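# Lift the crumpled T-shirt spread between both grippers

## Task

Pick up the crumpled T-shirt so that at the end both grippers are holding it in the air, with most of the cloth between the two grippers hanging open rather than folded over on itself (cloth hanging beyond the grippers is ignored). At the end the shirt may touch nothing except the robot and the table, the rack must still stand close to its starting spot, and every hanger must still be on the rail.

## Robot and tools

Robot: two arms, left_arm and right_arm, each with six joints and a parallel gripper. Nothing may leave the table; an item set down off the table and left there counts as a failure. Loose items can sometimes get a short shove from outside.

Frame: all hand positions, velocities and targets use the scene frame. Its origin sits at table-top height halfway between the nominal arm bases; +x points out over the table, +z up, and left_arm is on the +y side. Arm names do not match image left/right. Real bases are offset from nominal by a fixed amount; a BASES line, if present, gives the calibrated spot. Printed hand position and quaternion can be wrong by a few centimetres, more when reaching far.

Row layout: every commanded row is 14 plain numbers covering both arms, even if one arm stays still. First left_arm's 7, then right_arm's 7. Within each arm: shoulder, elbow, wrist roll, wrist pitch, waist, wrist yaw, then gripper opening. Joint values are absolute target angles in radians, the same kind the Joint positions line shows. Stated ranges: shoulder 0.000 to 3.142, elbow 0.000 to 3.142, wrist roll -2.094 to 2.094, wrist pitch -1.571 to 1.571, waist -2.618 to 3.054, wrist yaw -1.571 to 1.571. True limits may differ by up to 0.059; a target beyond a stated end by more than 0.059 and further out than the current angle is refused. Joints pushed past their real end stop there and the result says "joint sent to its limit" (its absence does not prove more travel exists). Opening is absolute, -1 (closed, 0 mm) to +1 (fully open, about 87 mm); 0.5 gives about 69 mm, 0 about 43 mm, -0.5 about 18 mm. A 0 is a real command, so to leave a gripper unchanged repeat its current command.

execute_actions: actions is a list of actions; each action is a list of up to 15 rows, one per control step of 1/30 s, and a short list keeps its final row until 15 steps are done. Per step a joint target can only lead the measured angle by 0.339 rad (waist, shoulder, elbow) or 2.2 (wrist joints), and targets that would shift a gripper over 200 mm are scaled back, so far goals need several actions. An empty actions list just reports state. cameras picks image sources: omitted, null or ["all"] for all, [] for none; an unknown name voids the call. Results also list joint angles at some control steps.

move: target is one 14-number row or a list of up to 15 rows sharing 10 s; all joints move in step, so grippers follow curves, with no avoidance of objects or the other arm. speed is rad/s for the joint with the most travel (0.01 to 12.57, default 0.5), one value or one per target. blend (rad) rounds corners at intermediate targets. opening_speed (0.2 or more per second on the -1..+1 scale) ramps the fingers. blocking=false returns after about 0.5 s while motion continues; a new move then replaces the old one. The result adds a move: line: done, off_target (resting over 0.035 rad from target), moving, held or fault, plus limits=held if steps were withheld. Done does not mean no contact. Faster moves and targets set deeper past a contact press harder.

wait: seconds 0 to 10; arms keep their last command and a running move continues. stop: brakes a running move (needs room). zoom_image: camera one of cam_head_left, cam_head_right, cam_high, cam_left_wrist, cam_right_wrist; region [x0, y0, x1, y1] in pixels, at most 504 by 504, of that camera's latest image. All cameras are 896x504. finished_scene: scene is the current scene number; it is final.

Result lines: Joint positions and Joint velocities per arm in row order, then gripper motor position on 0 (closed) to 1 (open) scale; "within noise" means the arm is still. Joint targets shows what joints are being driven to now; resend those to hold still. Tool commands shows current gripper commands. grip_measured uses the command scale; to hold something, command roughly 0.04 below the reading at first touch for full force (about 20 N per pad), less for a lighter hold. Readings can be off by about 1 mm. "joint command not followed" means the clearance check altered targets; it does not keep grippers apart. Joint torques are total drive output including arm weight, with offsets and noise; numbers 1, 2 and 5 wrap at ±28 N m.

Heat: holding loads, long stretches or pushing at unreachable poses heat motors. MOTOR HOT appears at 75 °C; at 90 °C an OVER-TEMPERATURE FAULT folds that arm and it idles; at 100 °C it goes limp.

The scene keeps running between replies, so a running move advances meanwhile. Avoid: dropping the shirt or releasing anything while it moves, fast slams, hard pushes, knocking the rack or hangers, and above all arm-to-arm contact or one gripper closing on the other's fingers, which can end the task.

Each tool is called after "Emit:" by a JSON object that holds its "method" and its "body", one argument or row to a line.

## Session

Emit:
{"method": "execute_actions", "body": {
  "actions": []
}}

Emit:
{"method": "zoom_image", "body": {
  "camera": "cam_head_left",
  "region": [230, 180, 560, 410]
}}

Emit:
{"method": "zoom_image", "body": {
  "camera": "cam_high",
  "region": [380, 230, 650, 480]
}}

Scene clock: 0.00 s.
left_arm: end_effector_position=(+0.3388, +0.3387, +0.3605) grip_measured=+0.966 end_effector_quat_wxyz=(+0.707, -0.007, +0.707, +0.007) | right_arm: end_effector_position=(+0.4061, -0.3072, +0.3606) grip_measured=+1.000 end_effector_quat_wxyz=(+0.707, +0.002, +0.707, -0.002)
Joint names: [shoulder, elbow, wrist roll, wrist pitch, waist, wrist yaw]
Joint positions: left_arm=[1.047 1.047 0 0 0 0 0.983] | right_arm=[1.047 1.047 0 0 0 0 1]
Joint velocities: within noise
Joint torques (N m): no reading
Heat: left arm: 35 °C; right arm: 34 °C.
Joint targets: left_arm=[1.046 1.052 0.000 -0.008 0.000 0.000] | right_arm=[1.046 1.053 0.000 -0.007 0.000 0.000]
Tool commands: left_gripper/opening=+1.0 right_gripper/opening=+1.0

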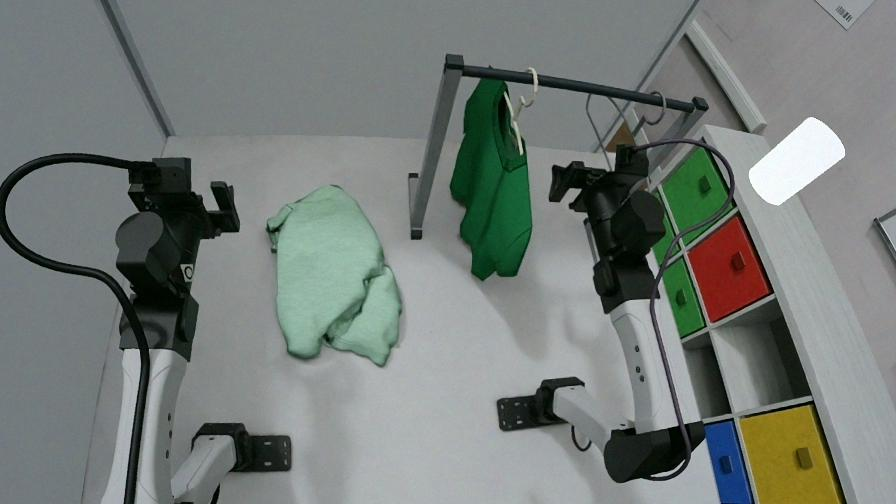

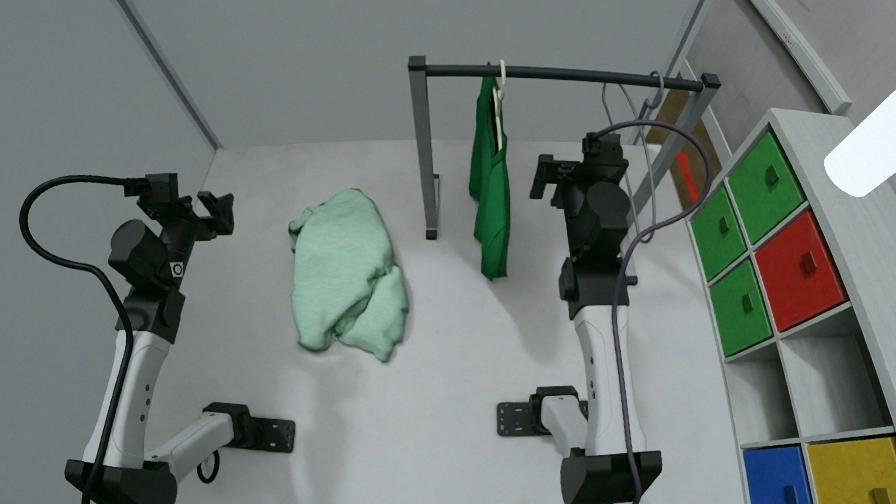

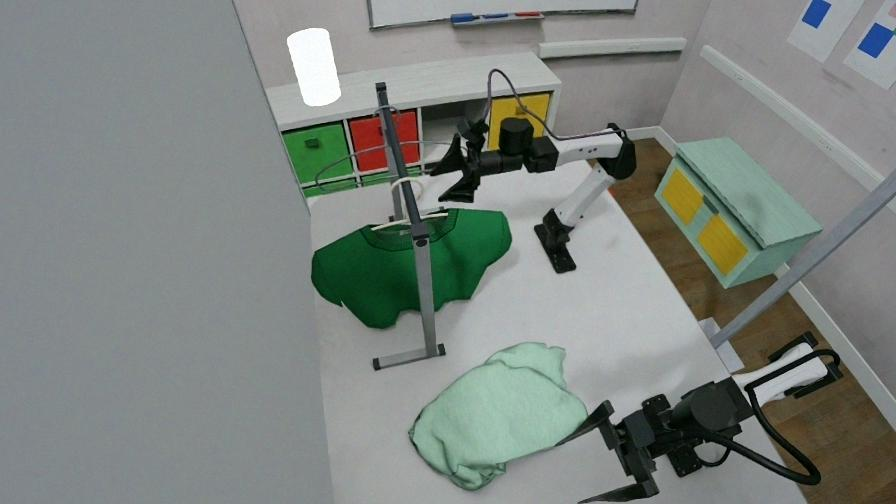

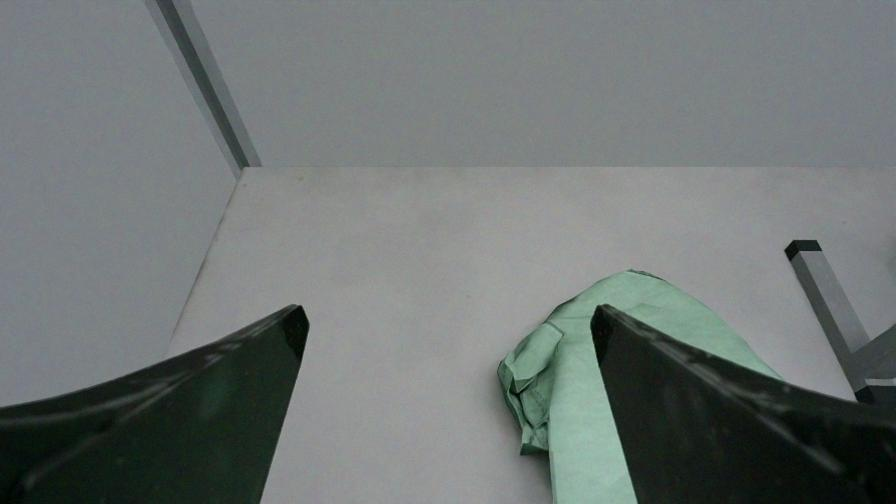

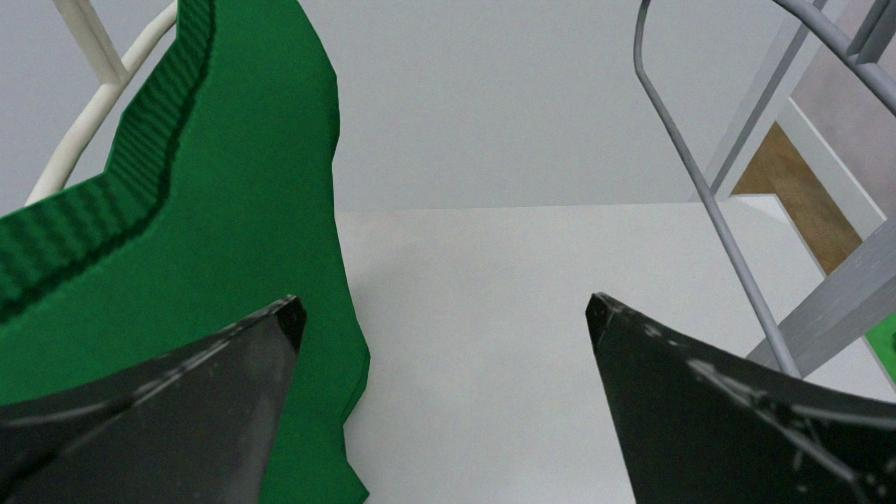

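Scaled by 1.527 from the camera's 896x504 image, which has a finer 1280x720 frame.

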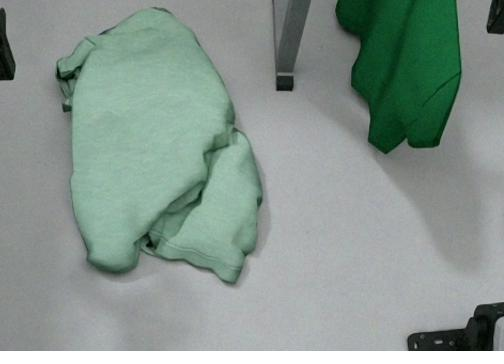

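Scaled by 1.867 from the camera's 896x504 image, which has a finer 1280x720 frame.

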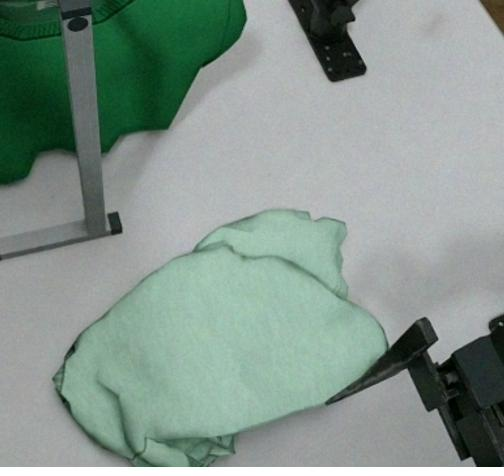

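Emit:
{"method": "move", "body": {
  "target": [1.515,1.59,0,-0.845,-0.357,0,1,0.9,1.2,0,-0.9,0.1,0,0.4],
  "speed": 0.8
}}

Emit:
{"method": "zoom_image", "body": {
  "camera": "cam_left_wrist",
  "region": [150, 0, 654, 504]
}}

Scene clock: 17.53 s.
left_arm: end_effector_position=(+0.3297, +0.2015, +0.2524) grip_measured=+0.966 end_effector_quat_wxyz=(+0.391, +0.153, +0.905, -0.066) | right_arm: end_effector_position=(+0.2806, -0.2825, +0.2702) grip_measured=+0.400 end_effector_quat_wxyz=(+0.465, -0.038, +0.884, +0.020)
Joint names: [shoulder, elbow, wrist roll, wrist pitch, waist, wrist yaw]
Joint positions: left_arm=[1.501 1.57 0 -0.824 -0.354 0 0.983] | right_arm=[0.903 1.181 0 -0.879 0.093 0 0.7]
Joint velocities: within noise
Joint torques (N m): left_arm=[-4.64 7.97 0.07 1.63 -0.17 -0.03] | right_arm=[-0.59 7.64 -0.05 1.67 0.46 0.01]
Heat: left arm: 36 °C; right arm: 34 °C.
Joint targets: left_arm=[1.515 1.590 0.000 -0.845 -0.357 0.000] | right_arm=[0.900 1.200 0.000 -0.900 0.100 0.000]
move: done

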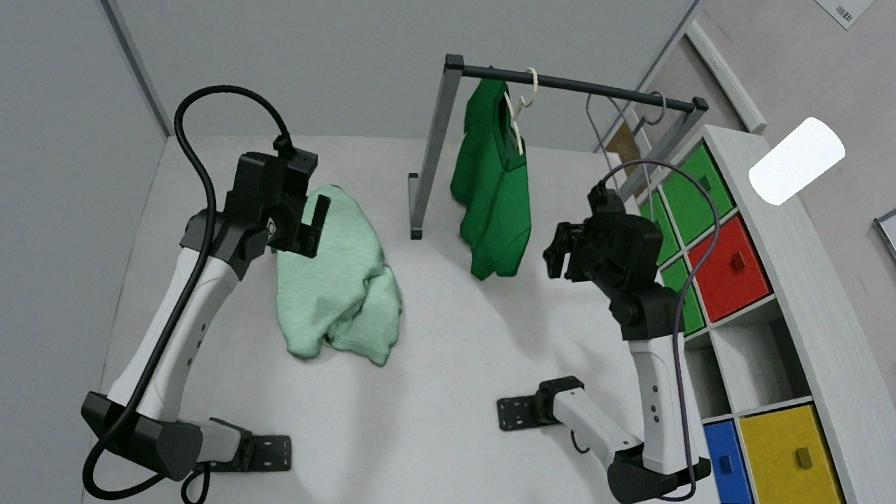

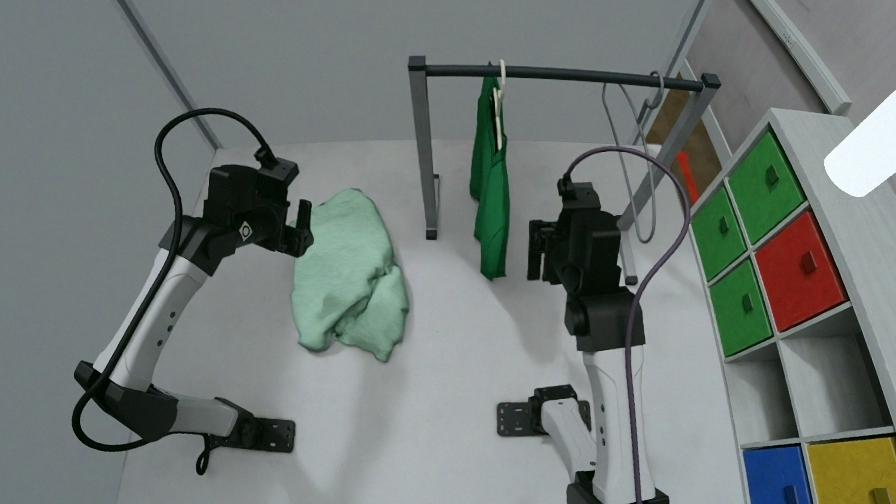

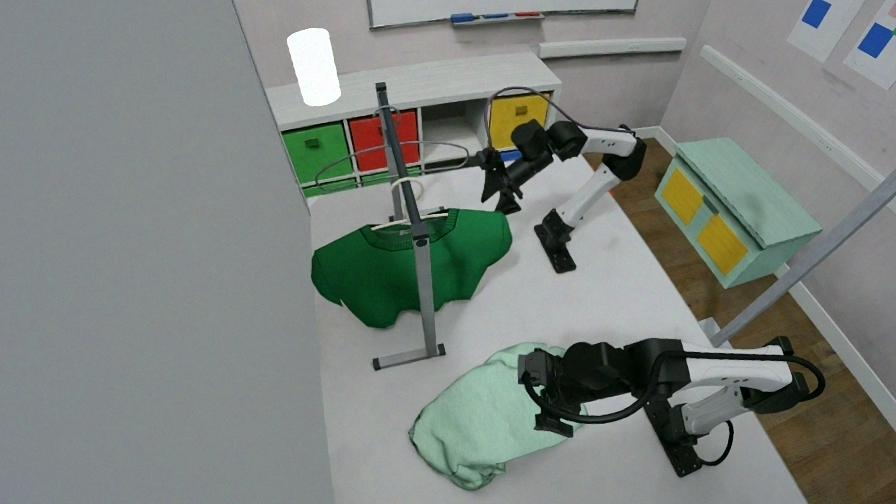

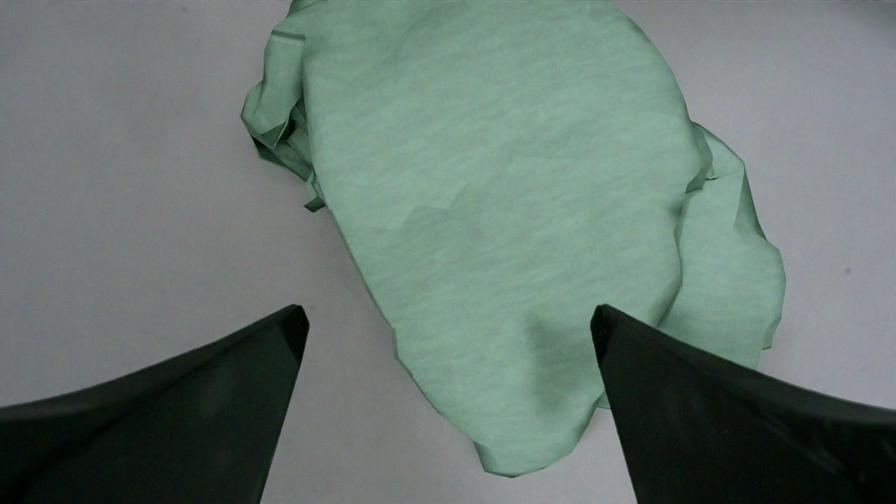

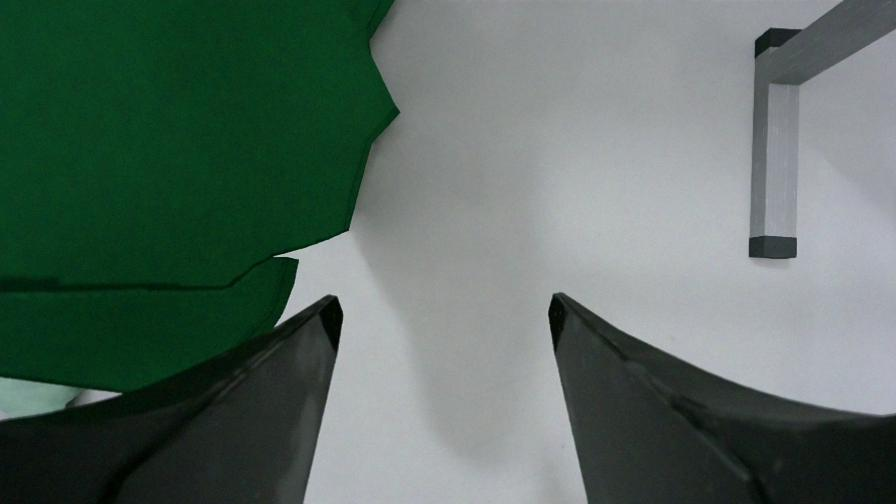

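Scaled by 1.000.

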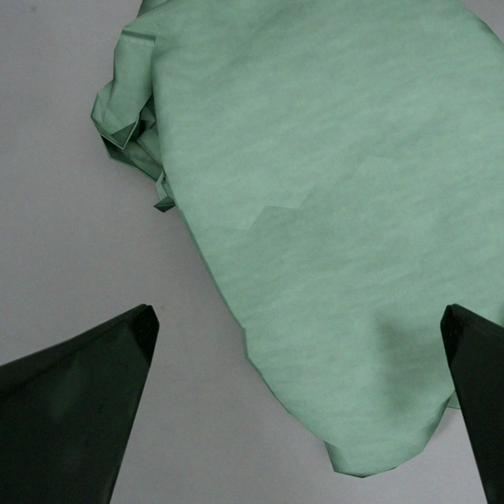

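Emit:
{"method": "move", "body": {
  "target": [1.847,1.758,0,-0.681,-0.08,0,0.4,1.196,1.06,0,-0.634,0.983,0,0.4],
  "speed": 0.8
}}

Emit:
{"method": "zoom_image", "body": {
  "camera": "cam_left_wrist",
  "region": [300, 0, 804, 504]
}}

Emit:
{"method": "zoom_image", "body": {
  "camera": "cam_right_wrist",
  "region": [0, 0, 504, 504]
}}

Scene clock: 38.40 s.
left_arm: end_effector_position=(+0.4407, +0.3015, +0.2017) grip_measured=+0.400 end_effector_quat_wxyz=(+0.386, +0.028, +0.922, -0.012) | right_arm: end_effector_position=(+0.2064, -0.0375, +0.1854) grip_measured=+0.400 end_effector_quat_wxyz=(+0.347, -0.429, +0.814, +0.183)
Joint names: [shoulder, elbow, wrist roll, wrist pitch, waist, wrist yaw]
Joint positions: left_arm=[1.829 1.738 0 -0.688 -0.081 0 0.7] | right_arm=[1.191 1.068 0 -0.642 0.978 0 0.7]
Joint velocities: within noise
Joint torques (N m): left_arm=[-7.1 8.13 0.07 1.87 0.21 -0.03] | right_arm=[-2.81 5.93 -0.07 1.75 0.23 0.01]
Heat: left arm: 39 °C; right arm: 33 °C.
Joint targets: left_arm=[1.847 1.758 0.000 -0.681 -0.080 0.000] | right_arm=[1.196 1.060 0.000 -0.634 0.983 0.000]
move: done

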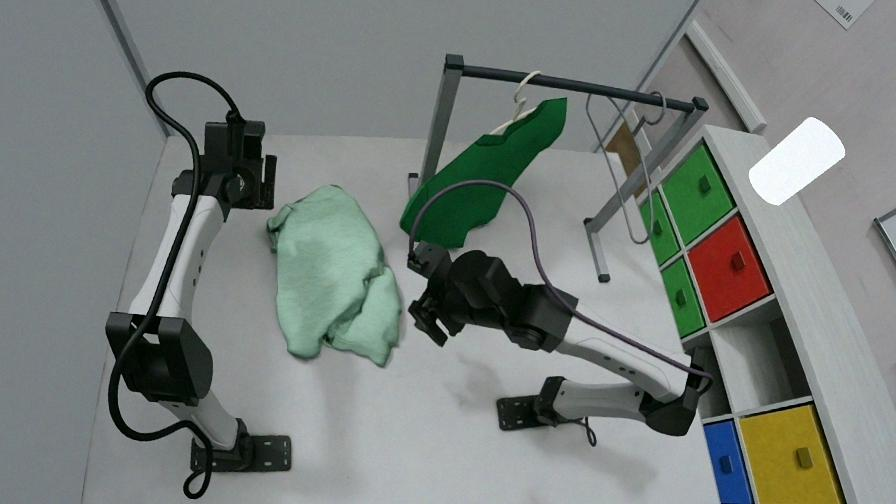

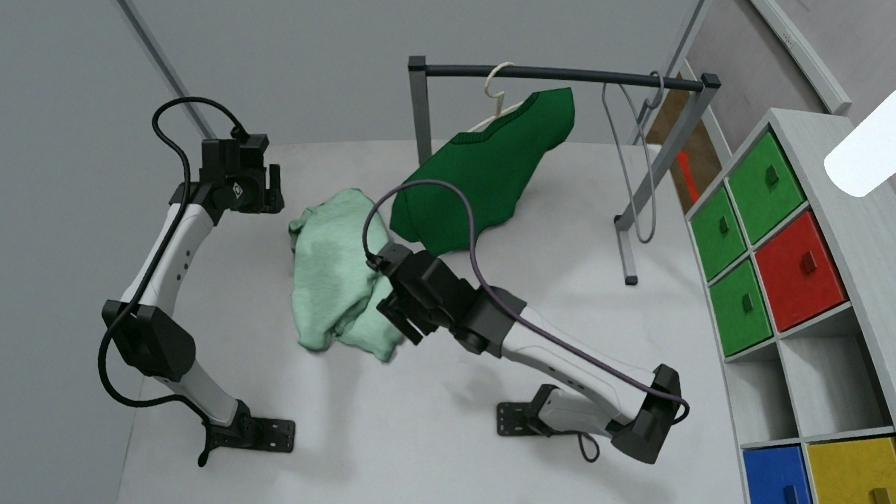

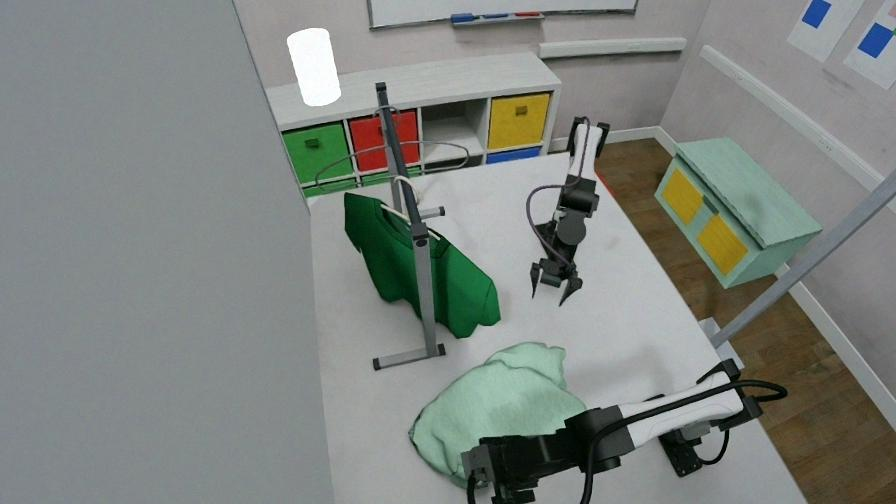

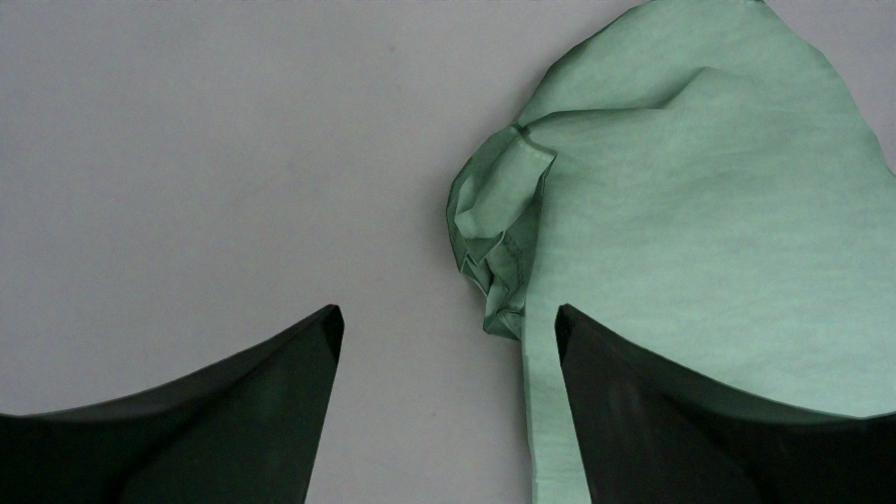

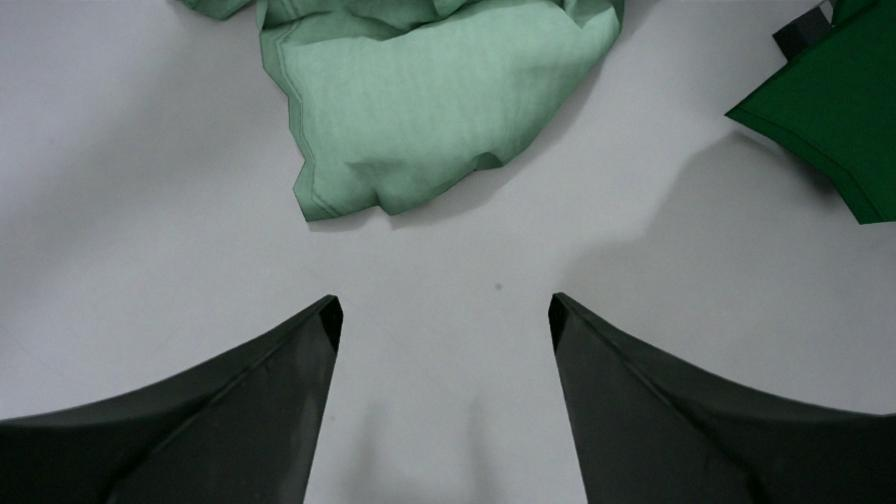

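Scaled by 1.000.

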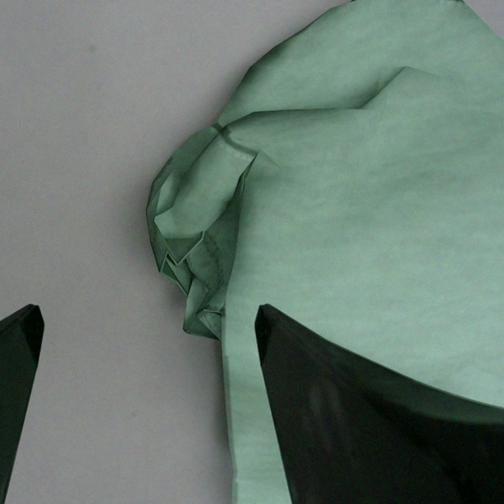

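Scaled by 1.000.

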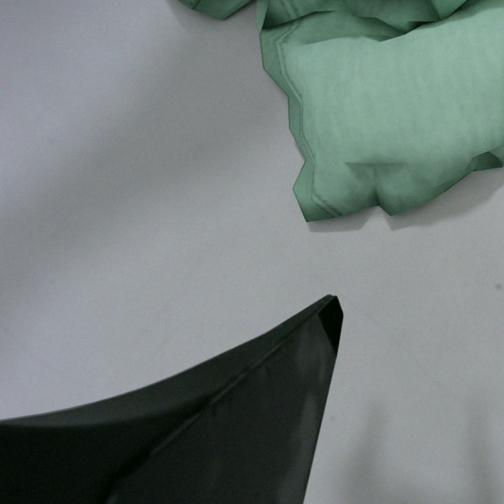

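Emit:
{"method": "move", "body": {
  "target": [
    [1.847,1.758,0,-0.681,-0.08,0,0.4,1.7935,1.2815,0,-0.588,1.19,0,0.4],
    [1.847,1.758,0,-0.681,-0.08,0,0.4,1.847,1.179,0,-0.433,1.19,0,0.4]
  ],
  "speed": [0.5,0.15],
  "cameras": ["cam_right_wrist","cam_head_left"]
}}

Scene clock: 55.07 s.
left_arm: end_effector_position=(+0.4409, +0.3015, +0.2018) grip_measured=+0.400 end_effector_quat_wxyz=(+0.386, +0.028, +0.922, -0.012) | right_arm: end_effector_position=(+0.1758, +0.0642, +0.0290) grip_measured=+0.400 end_effector_quat_wxyz=(+0.199, -0.540, +0.807, +0.133)
Joint names: [shoulder, elbow, wrist roll, wrist pitch, waist, wrist yaw]
Joint positions: left_arm=[1.829 1.738 0 -0.687 -0.081 0 0.7] | right_arm=[1.833 1.189 0 -0.444 1.186 0.001 0.7]
Joint velocities: within noise
Joint torques (N m): left_arm=[-7.1 8.12 0.07 1.88 0.21 -0.03] | right_arm=[-6.93 5.49 -0.08 1.38 -0.02 0]
Heat: left arm: 41 °C; right arm: 34 °C.
Joint targets: left_arm=[1.847 1.758 0.000 -0.681 -0.080 0.000] | right_arm=[1.847 1.179 0.000 -0.433 1.190 0.000]
move: done
Images, in order (width x height): cam_head_left 896x504, cam_right_wrist 896x504.

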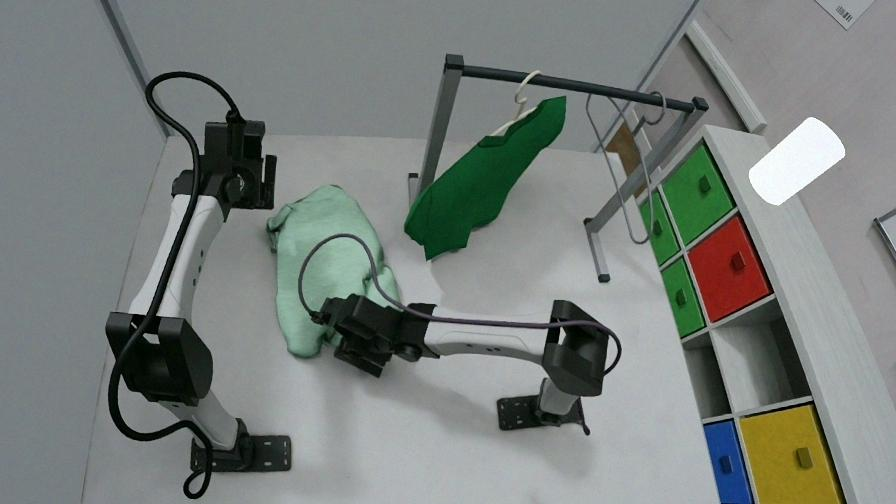

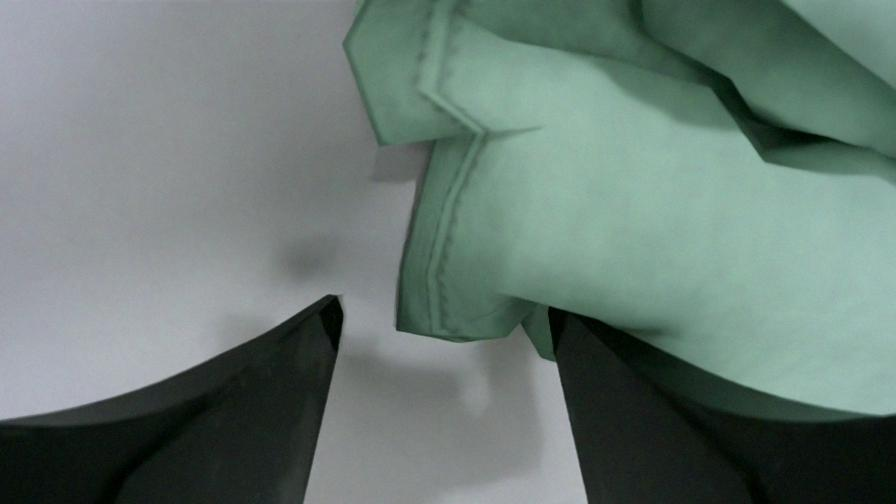

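Emit:
{"method": "move", "body": {
  "target": [
    [1.847,1.758,0,-0.681,-0.08,0,0.4,1.905,1.208,0,-0.405,1.19,0,0.4],
    [1.847,1.758,0,-0.681,-0.08,0,0.4,1.905,1.208,0,-0.405,1.19,0,-1]
  ],
  "speed": 0.12,
  "opening_speed": 0.7,
  "cameras": ["cam_right_wrist"]
}}

Scene clock: 68.87 s.
left_arm: end_effector_position=(+0.4409, +0.3015, +0.2018) grip_measured=+0.400 end_effector_quat_wxyz=(+0.386, +0.028, +0.922, -0.012) | right_arm: end_effector_position=(+0.1791, +0.0721, +0.0154) grip_measured=-0.890 end_effector_quat_wxyz=(+0.200, -0.540, +0.807, +0.133)
Joint names: [shoulder, elbow, wrist roll, wrist pitch, waist, wrist yaw]
Joint positions: left_arm=[1.829 1.738 0 -0.687 -0.081 0 0.7] | right_arm=[1.883 1.195 0 -0.399 1.187 0.002 0.055]
Joint velocities: within noise
Joint torques (N m): left_arm=[-7.1 8.12 0.07 1.88 0.21 -0.03] | right_arm=[-6.45 6.98 -0.06 1.25 0.02 -0.01]
Heat: left arm: 41 °C; right arm: 35 °C.
Joint targets: left_arm=[1.847 1.758 0.000 -0.681 -0.080 0.000] | right_arm=[1.905 1.208 0.000 -0.405 1.190 0.000]
move: done
Images, in order (width x height): cam_right_wrist 896x504.

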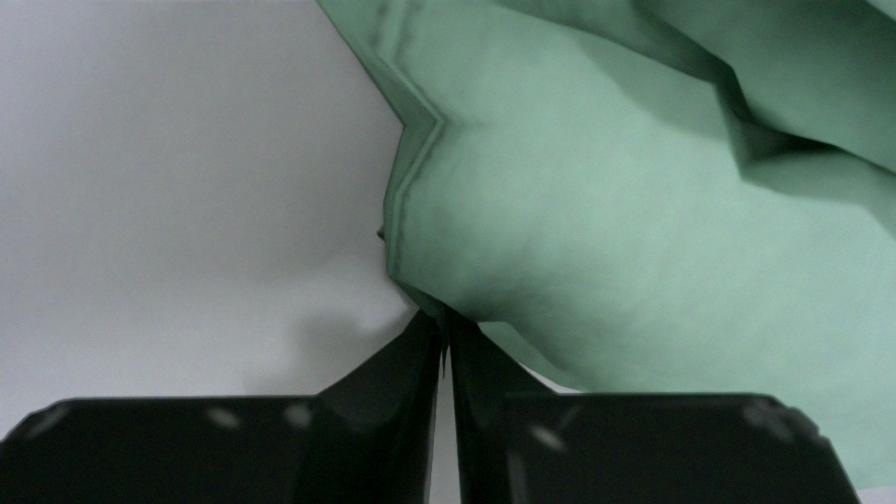

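Emit:
{"method": "move", "body": {
  "target": [
    [1.847,1.758,0,-0.681,-0.08,0,0.4,1.65,1.5,0,-0.5,1.15,0,-1],
    [1.847,1.758,0,-0.681,-0.08,0,0.4,1.3067,1.7305,0,-0.424,1.111,0,-1]
  ],
  "speed": 0.4,
  "blend": 0.1
}}

Emit:
{"method": "zoom_image", "body": {
  "camera": "cam_high",
  "region": [420, 180, 720, 480]
}}

Emit:
{"method": "zoom_image", "body": {
  "camera": "cam_head_right",
  "region": [220, 150, 520, 450]
}}

Scene clock: 91.13 s.
left_arm: end_effector_position=(+0.4409, +0.3015, +0.2018) grip_measured=+0.400 end_effector_quat_wxyz=(+0.386, +0.028, +0.922, -0.012) | right_arm: end_effector_position=(+0.2006, +0.0527, +0.4753) grip_measured=-0.892 end_effector_quat_wxyz=(+0.595, -0.377, +0.607, +0.369)
Joint names: [shoulder, elbow, wrist roll, wrist pitch, waist, wrist yaw]
Joint positions: left_arm=[1.829 1.738 0 -0.687 -0.081 0 0.7] | right_arm=[1.304 1.72 0 -0.436 1.118 0.002 0.054]
Joint velocities: within noise
Joint torques (N m): left_arm=[-7.1 8.12 0.07 1.88 0.2 -0.03] | right_arm=[-3.06 6.84 -0.08 2.13 -1.01 -0.03]
Heat: left arm: 42 °C; right arm: 36 °C.
Joint targets: left_arm=[1.847 1.758 0.000 -0.681 -0.080 0.000] | right_arm=[1.307 1.731 0.000 -0.424 1.111 0.000]
move: done

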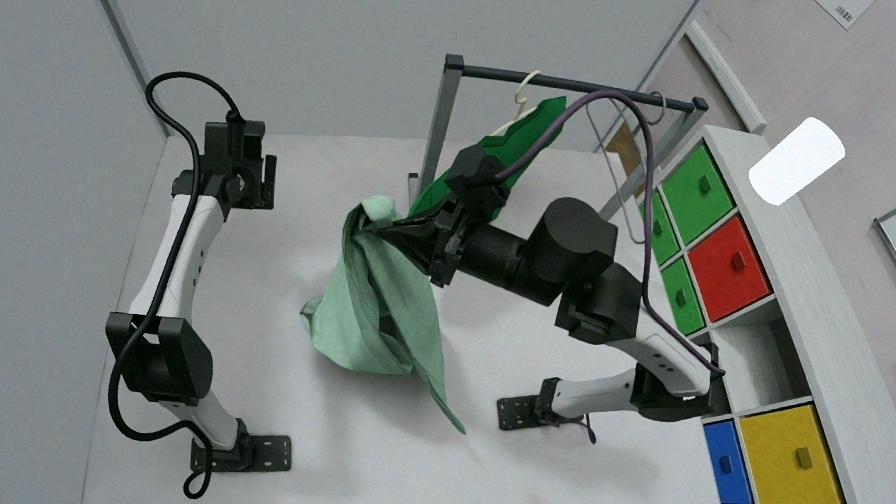

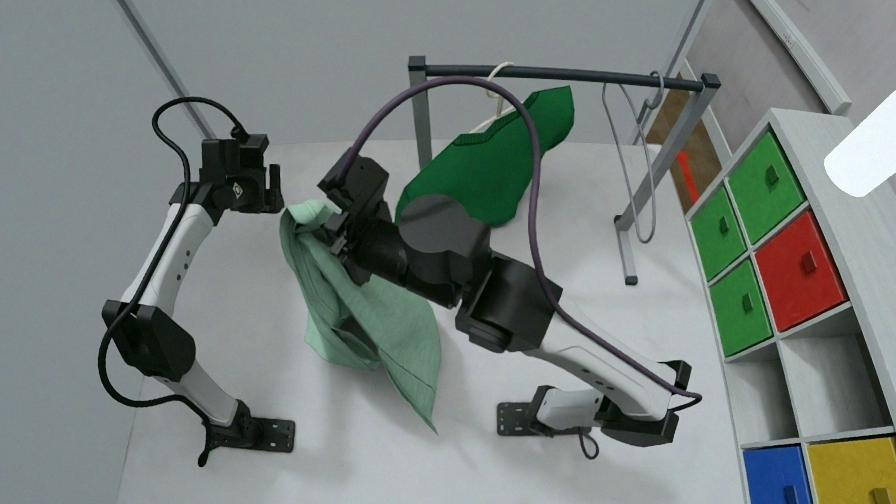

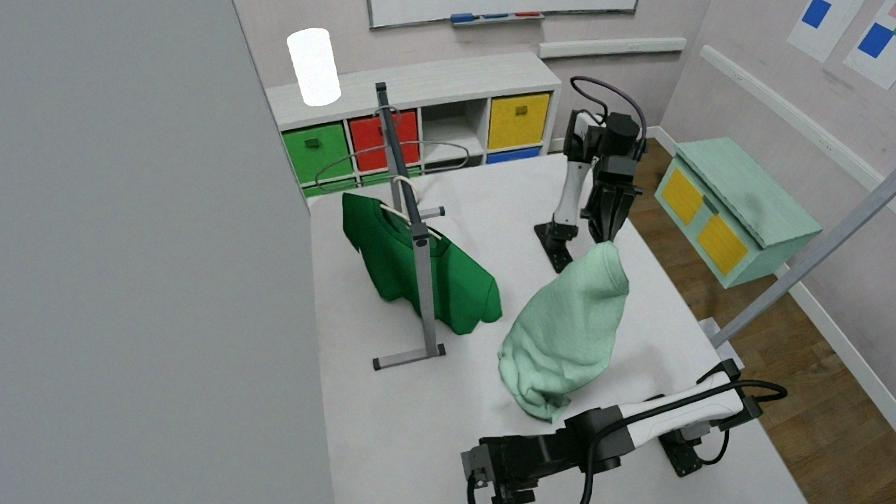

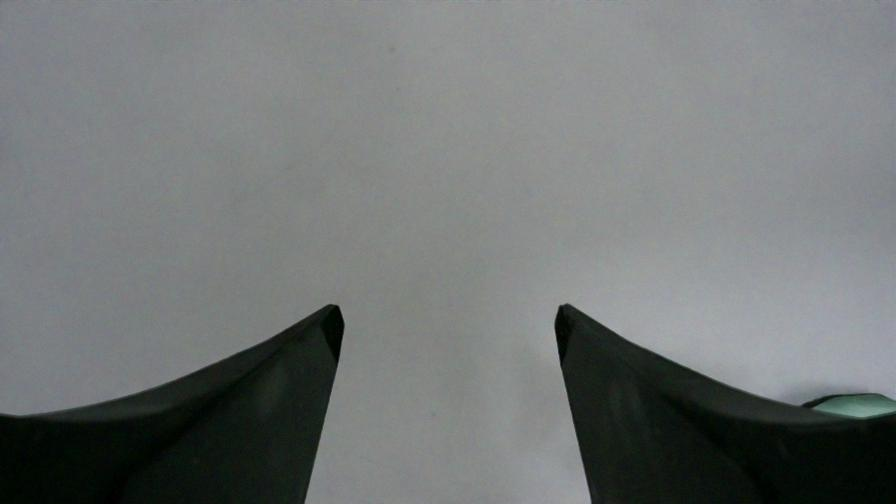

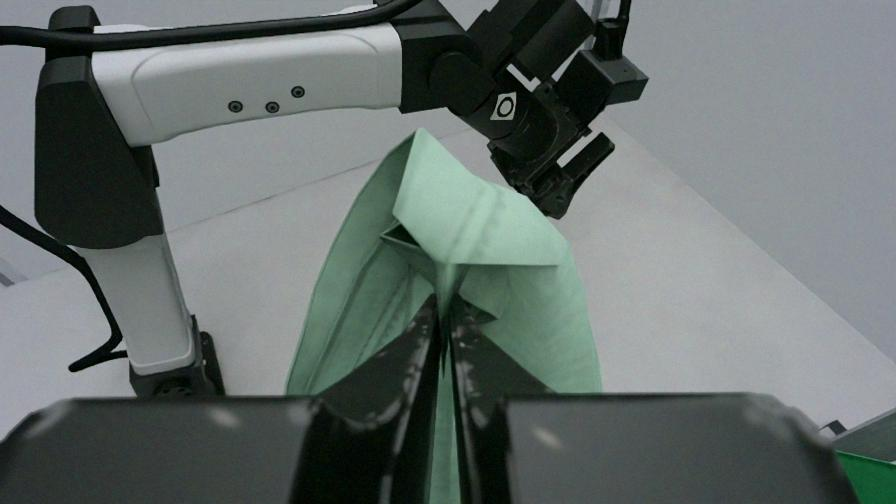

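Scaled by 1.680 from the camera's 896x504 image, which has a finer 1280x720 frame.

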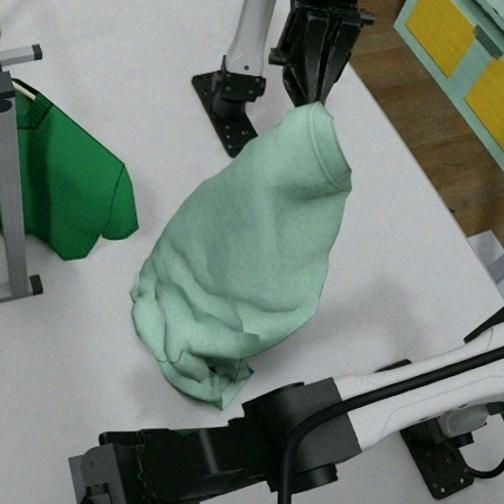

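Scaled by 1.680 from the camera's 896x504 image, which has a finer 1280x720 frame.

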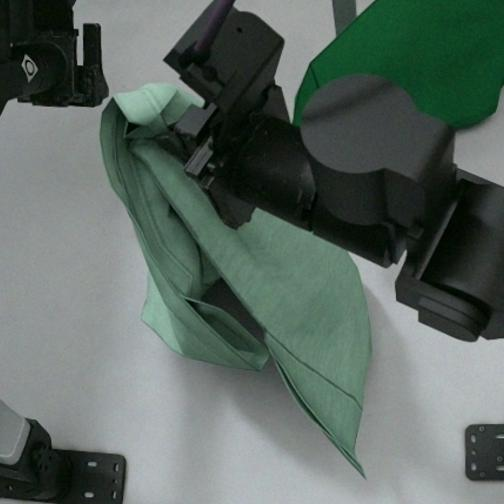

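Emit:
{"method": "move", "body": {
  "target": [
    [0.6,1.0,0,-0.4,-0.1,0,0.4,1.3067,1.7305,0,-0.424,1.111,0,-1],
    [0.4,0.85,0,-0.4,-0.85,0,0.4,1.3067,1.7305,0,-0.424,1.111,0,-1]
  ],
  "speed": 0.9,
  "blend": 0.1,
  "cameras": ["cam_left_wrist","cam_high","cam_head_left"]
}}

Emit:
{"method": "zoom_image", "body": {
  "camera": "cam_left_wrist",
  "region": [200, 0, 704, 504]
}}

Scene clock: 116.33 s.
left_arm: end_effector_position=(+0.1082, +0.1671, +0.3490) grip_measured=+0.400 end_effector_quat_wxyz=(+0.663, +0.277, +0.633, -0.290) | right_arm: end_effector_position=(+0.2006, +0.0527, +0.4753) grip_measured=-0.892 end_effector_quat_wxyz=(+0.595, -0.377, +0.607, +0.369)
Joint names: [shoulder, elbow, wrist roll, wrist pitch, waist, wrist yaw]
Joint positions: left_arm=[0.409 0.859 0 -0.404 -0.844 0 0.7] | right_arm=[1.304 1.72 0 -0.436 1.118 0.002 0.054]
Joint velocities: within noise
Joint torques (N m): left_arm=[1.16 4.96 0.07 2.25 -0.49 -0.03] | right_arm=[-3.12 6.68 -0.03 2.12 -0.98 -0.02]
Heat: left arm: 43 °C; right arm: 35 °C.
Joint targets: left_arm=[0.400 0.850 0.000 -0.400 -0.850 0.000] | right_arm=[1.307 1.731 0.000 -0.424 1.111 0.000]
move: done
Images, in order (width x height): cam_head_left 896x504, cam_high 896x504, cam_left_wrist 896x504.

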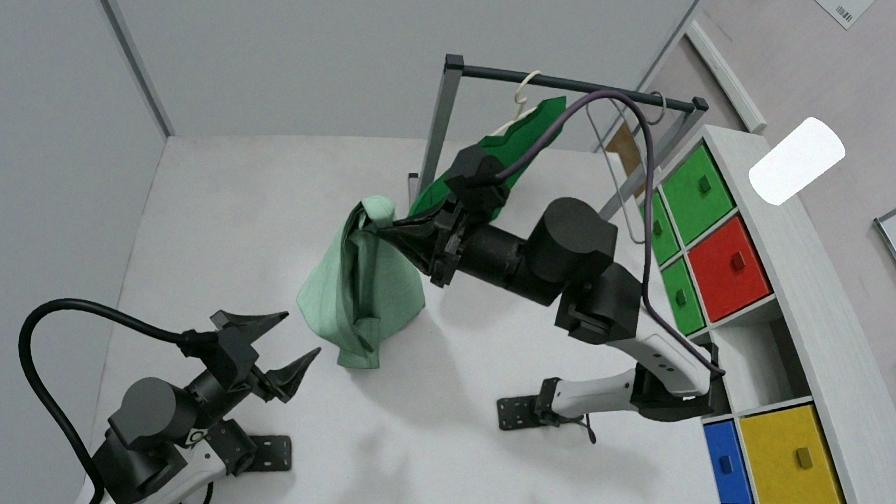

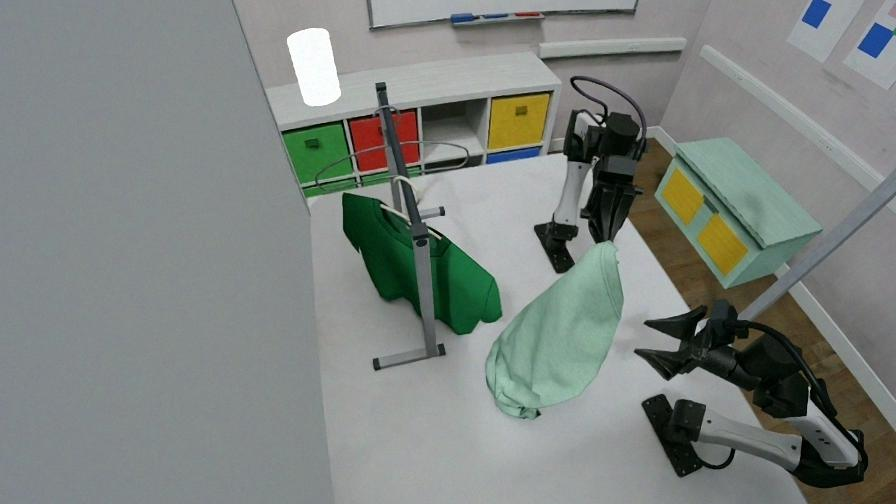

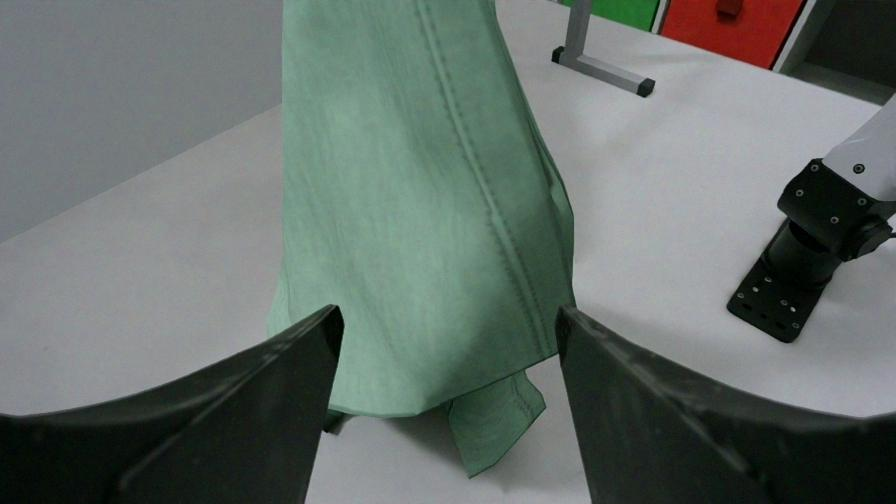

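Scaled by 1.000.

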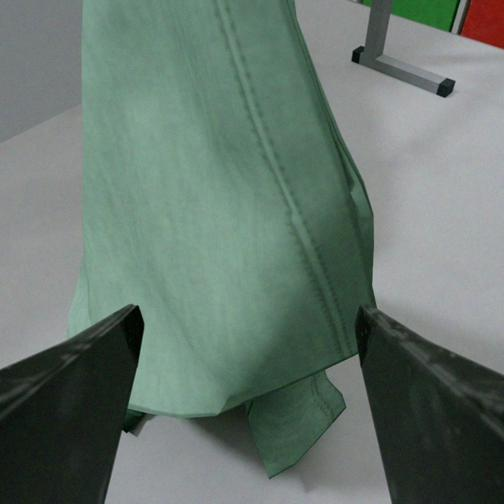

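Emit:
{"method": "zoom_image", "body": {
  "camera": "cam_head_left",
  "region": [270, 180, 470, 390]
}}

Emit:
{"method": "zoom_image", "body": {
  "camera": "cam_high",
  "region": [460, 220, 660, 430]
}}

Scaled by 2.400 from the camera's 896x504 image, which has a finer 1280x720 frame.

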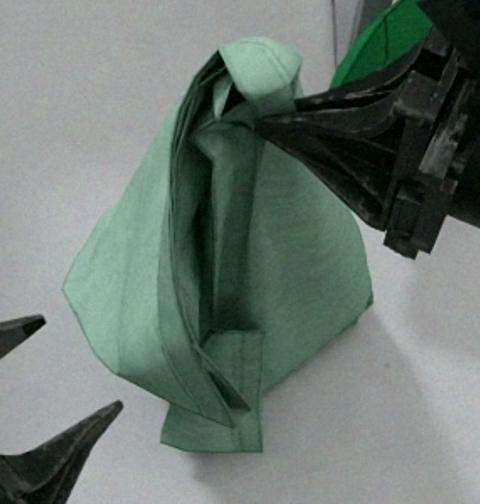

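Scaled by 2.400 from the camera's 896x504 image, which has a finer 1280x720 frame.

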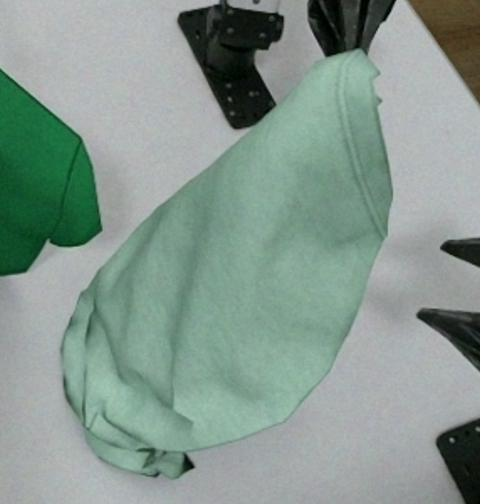

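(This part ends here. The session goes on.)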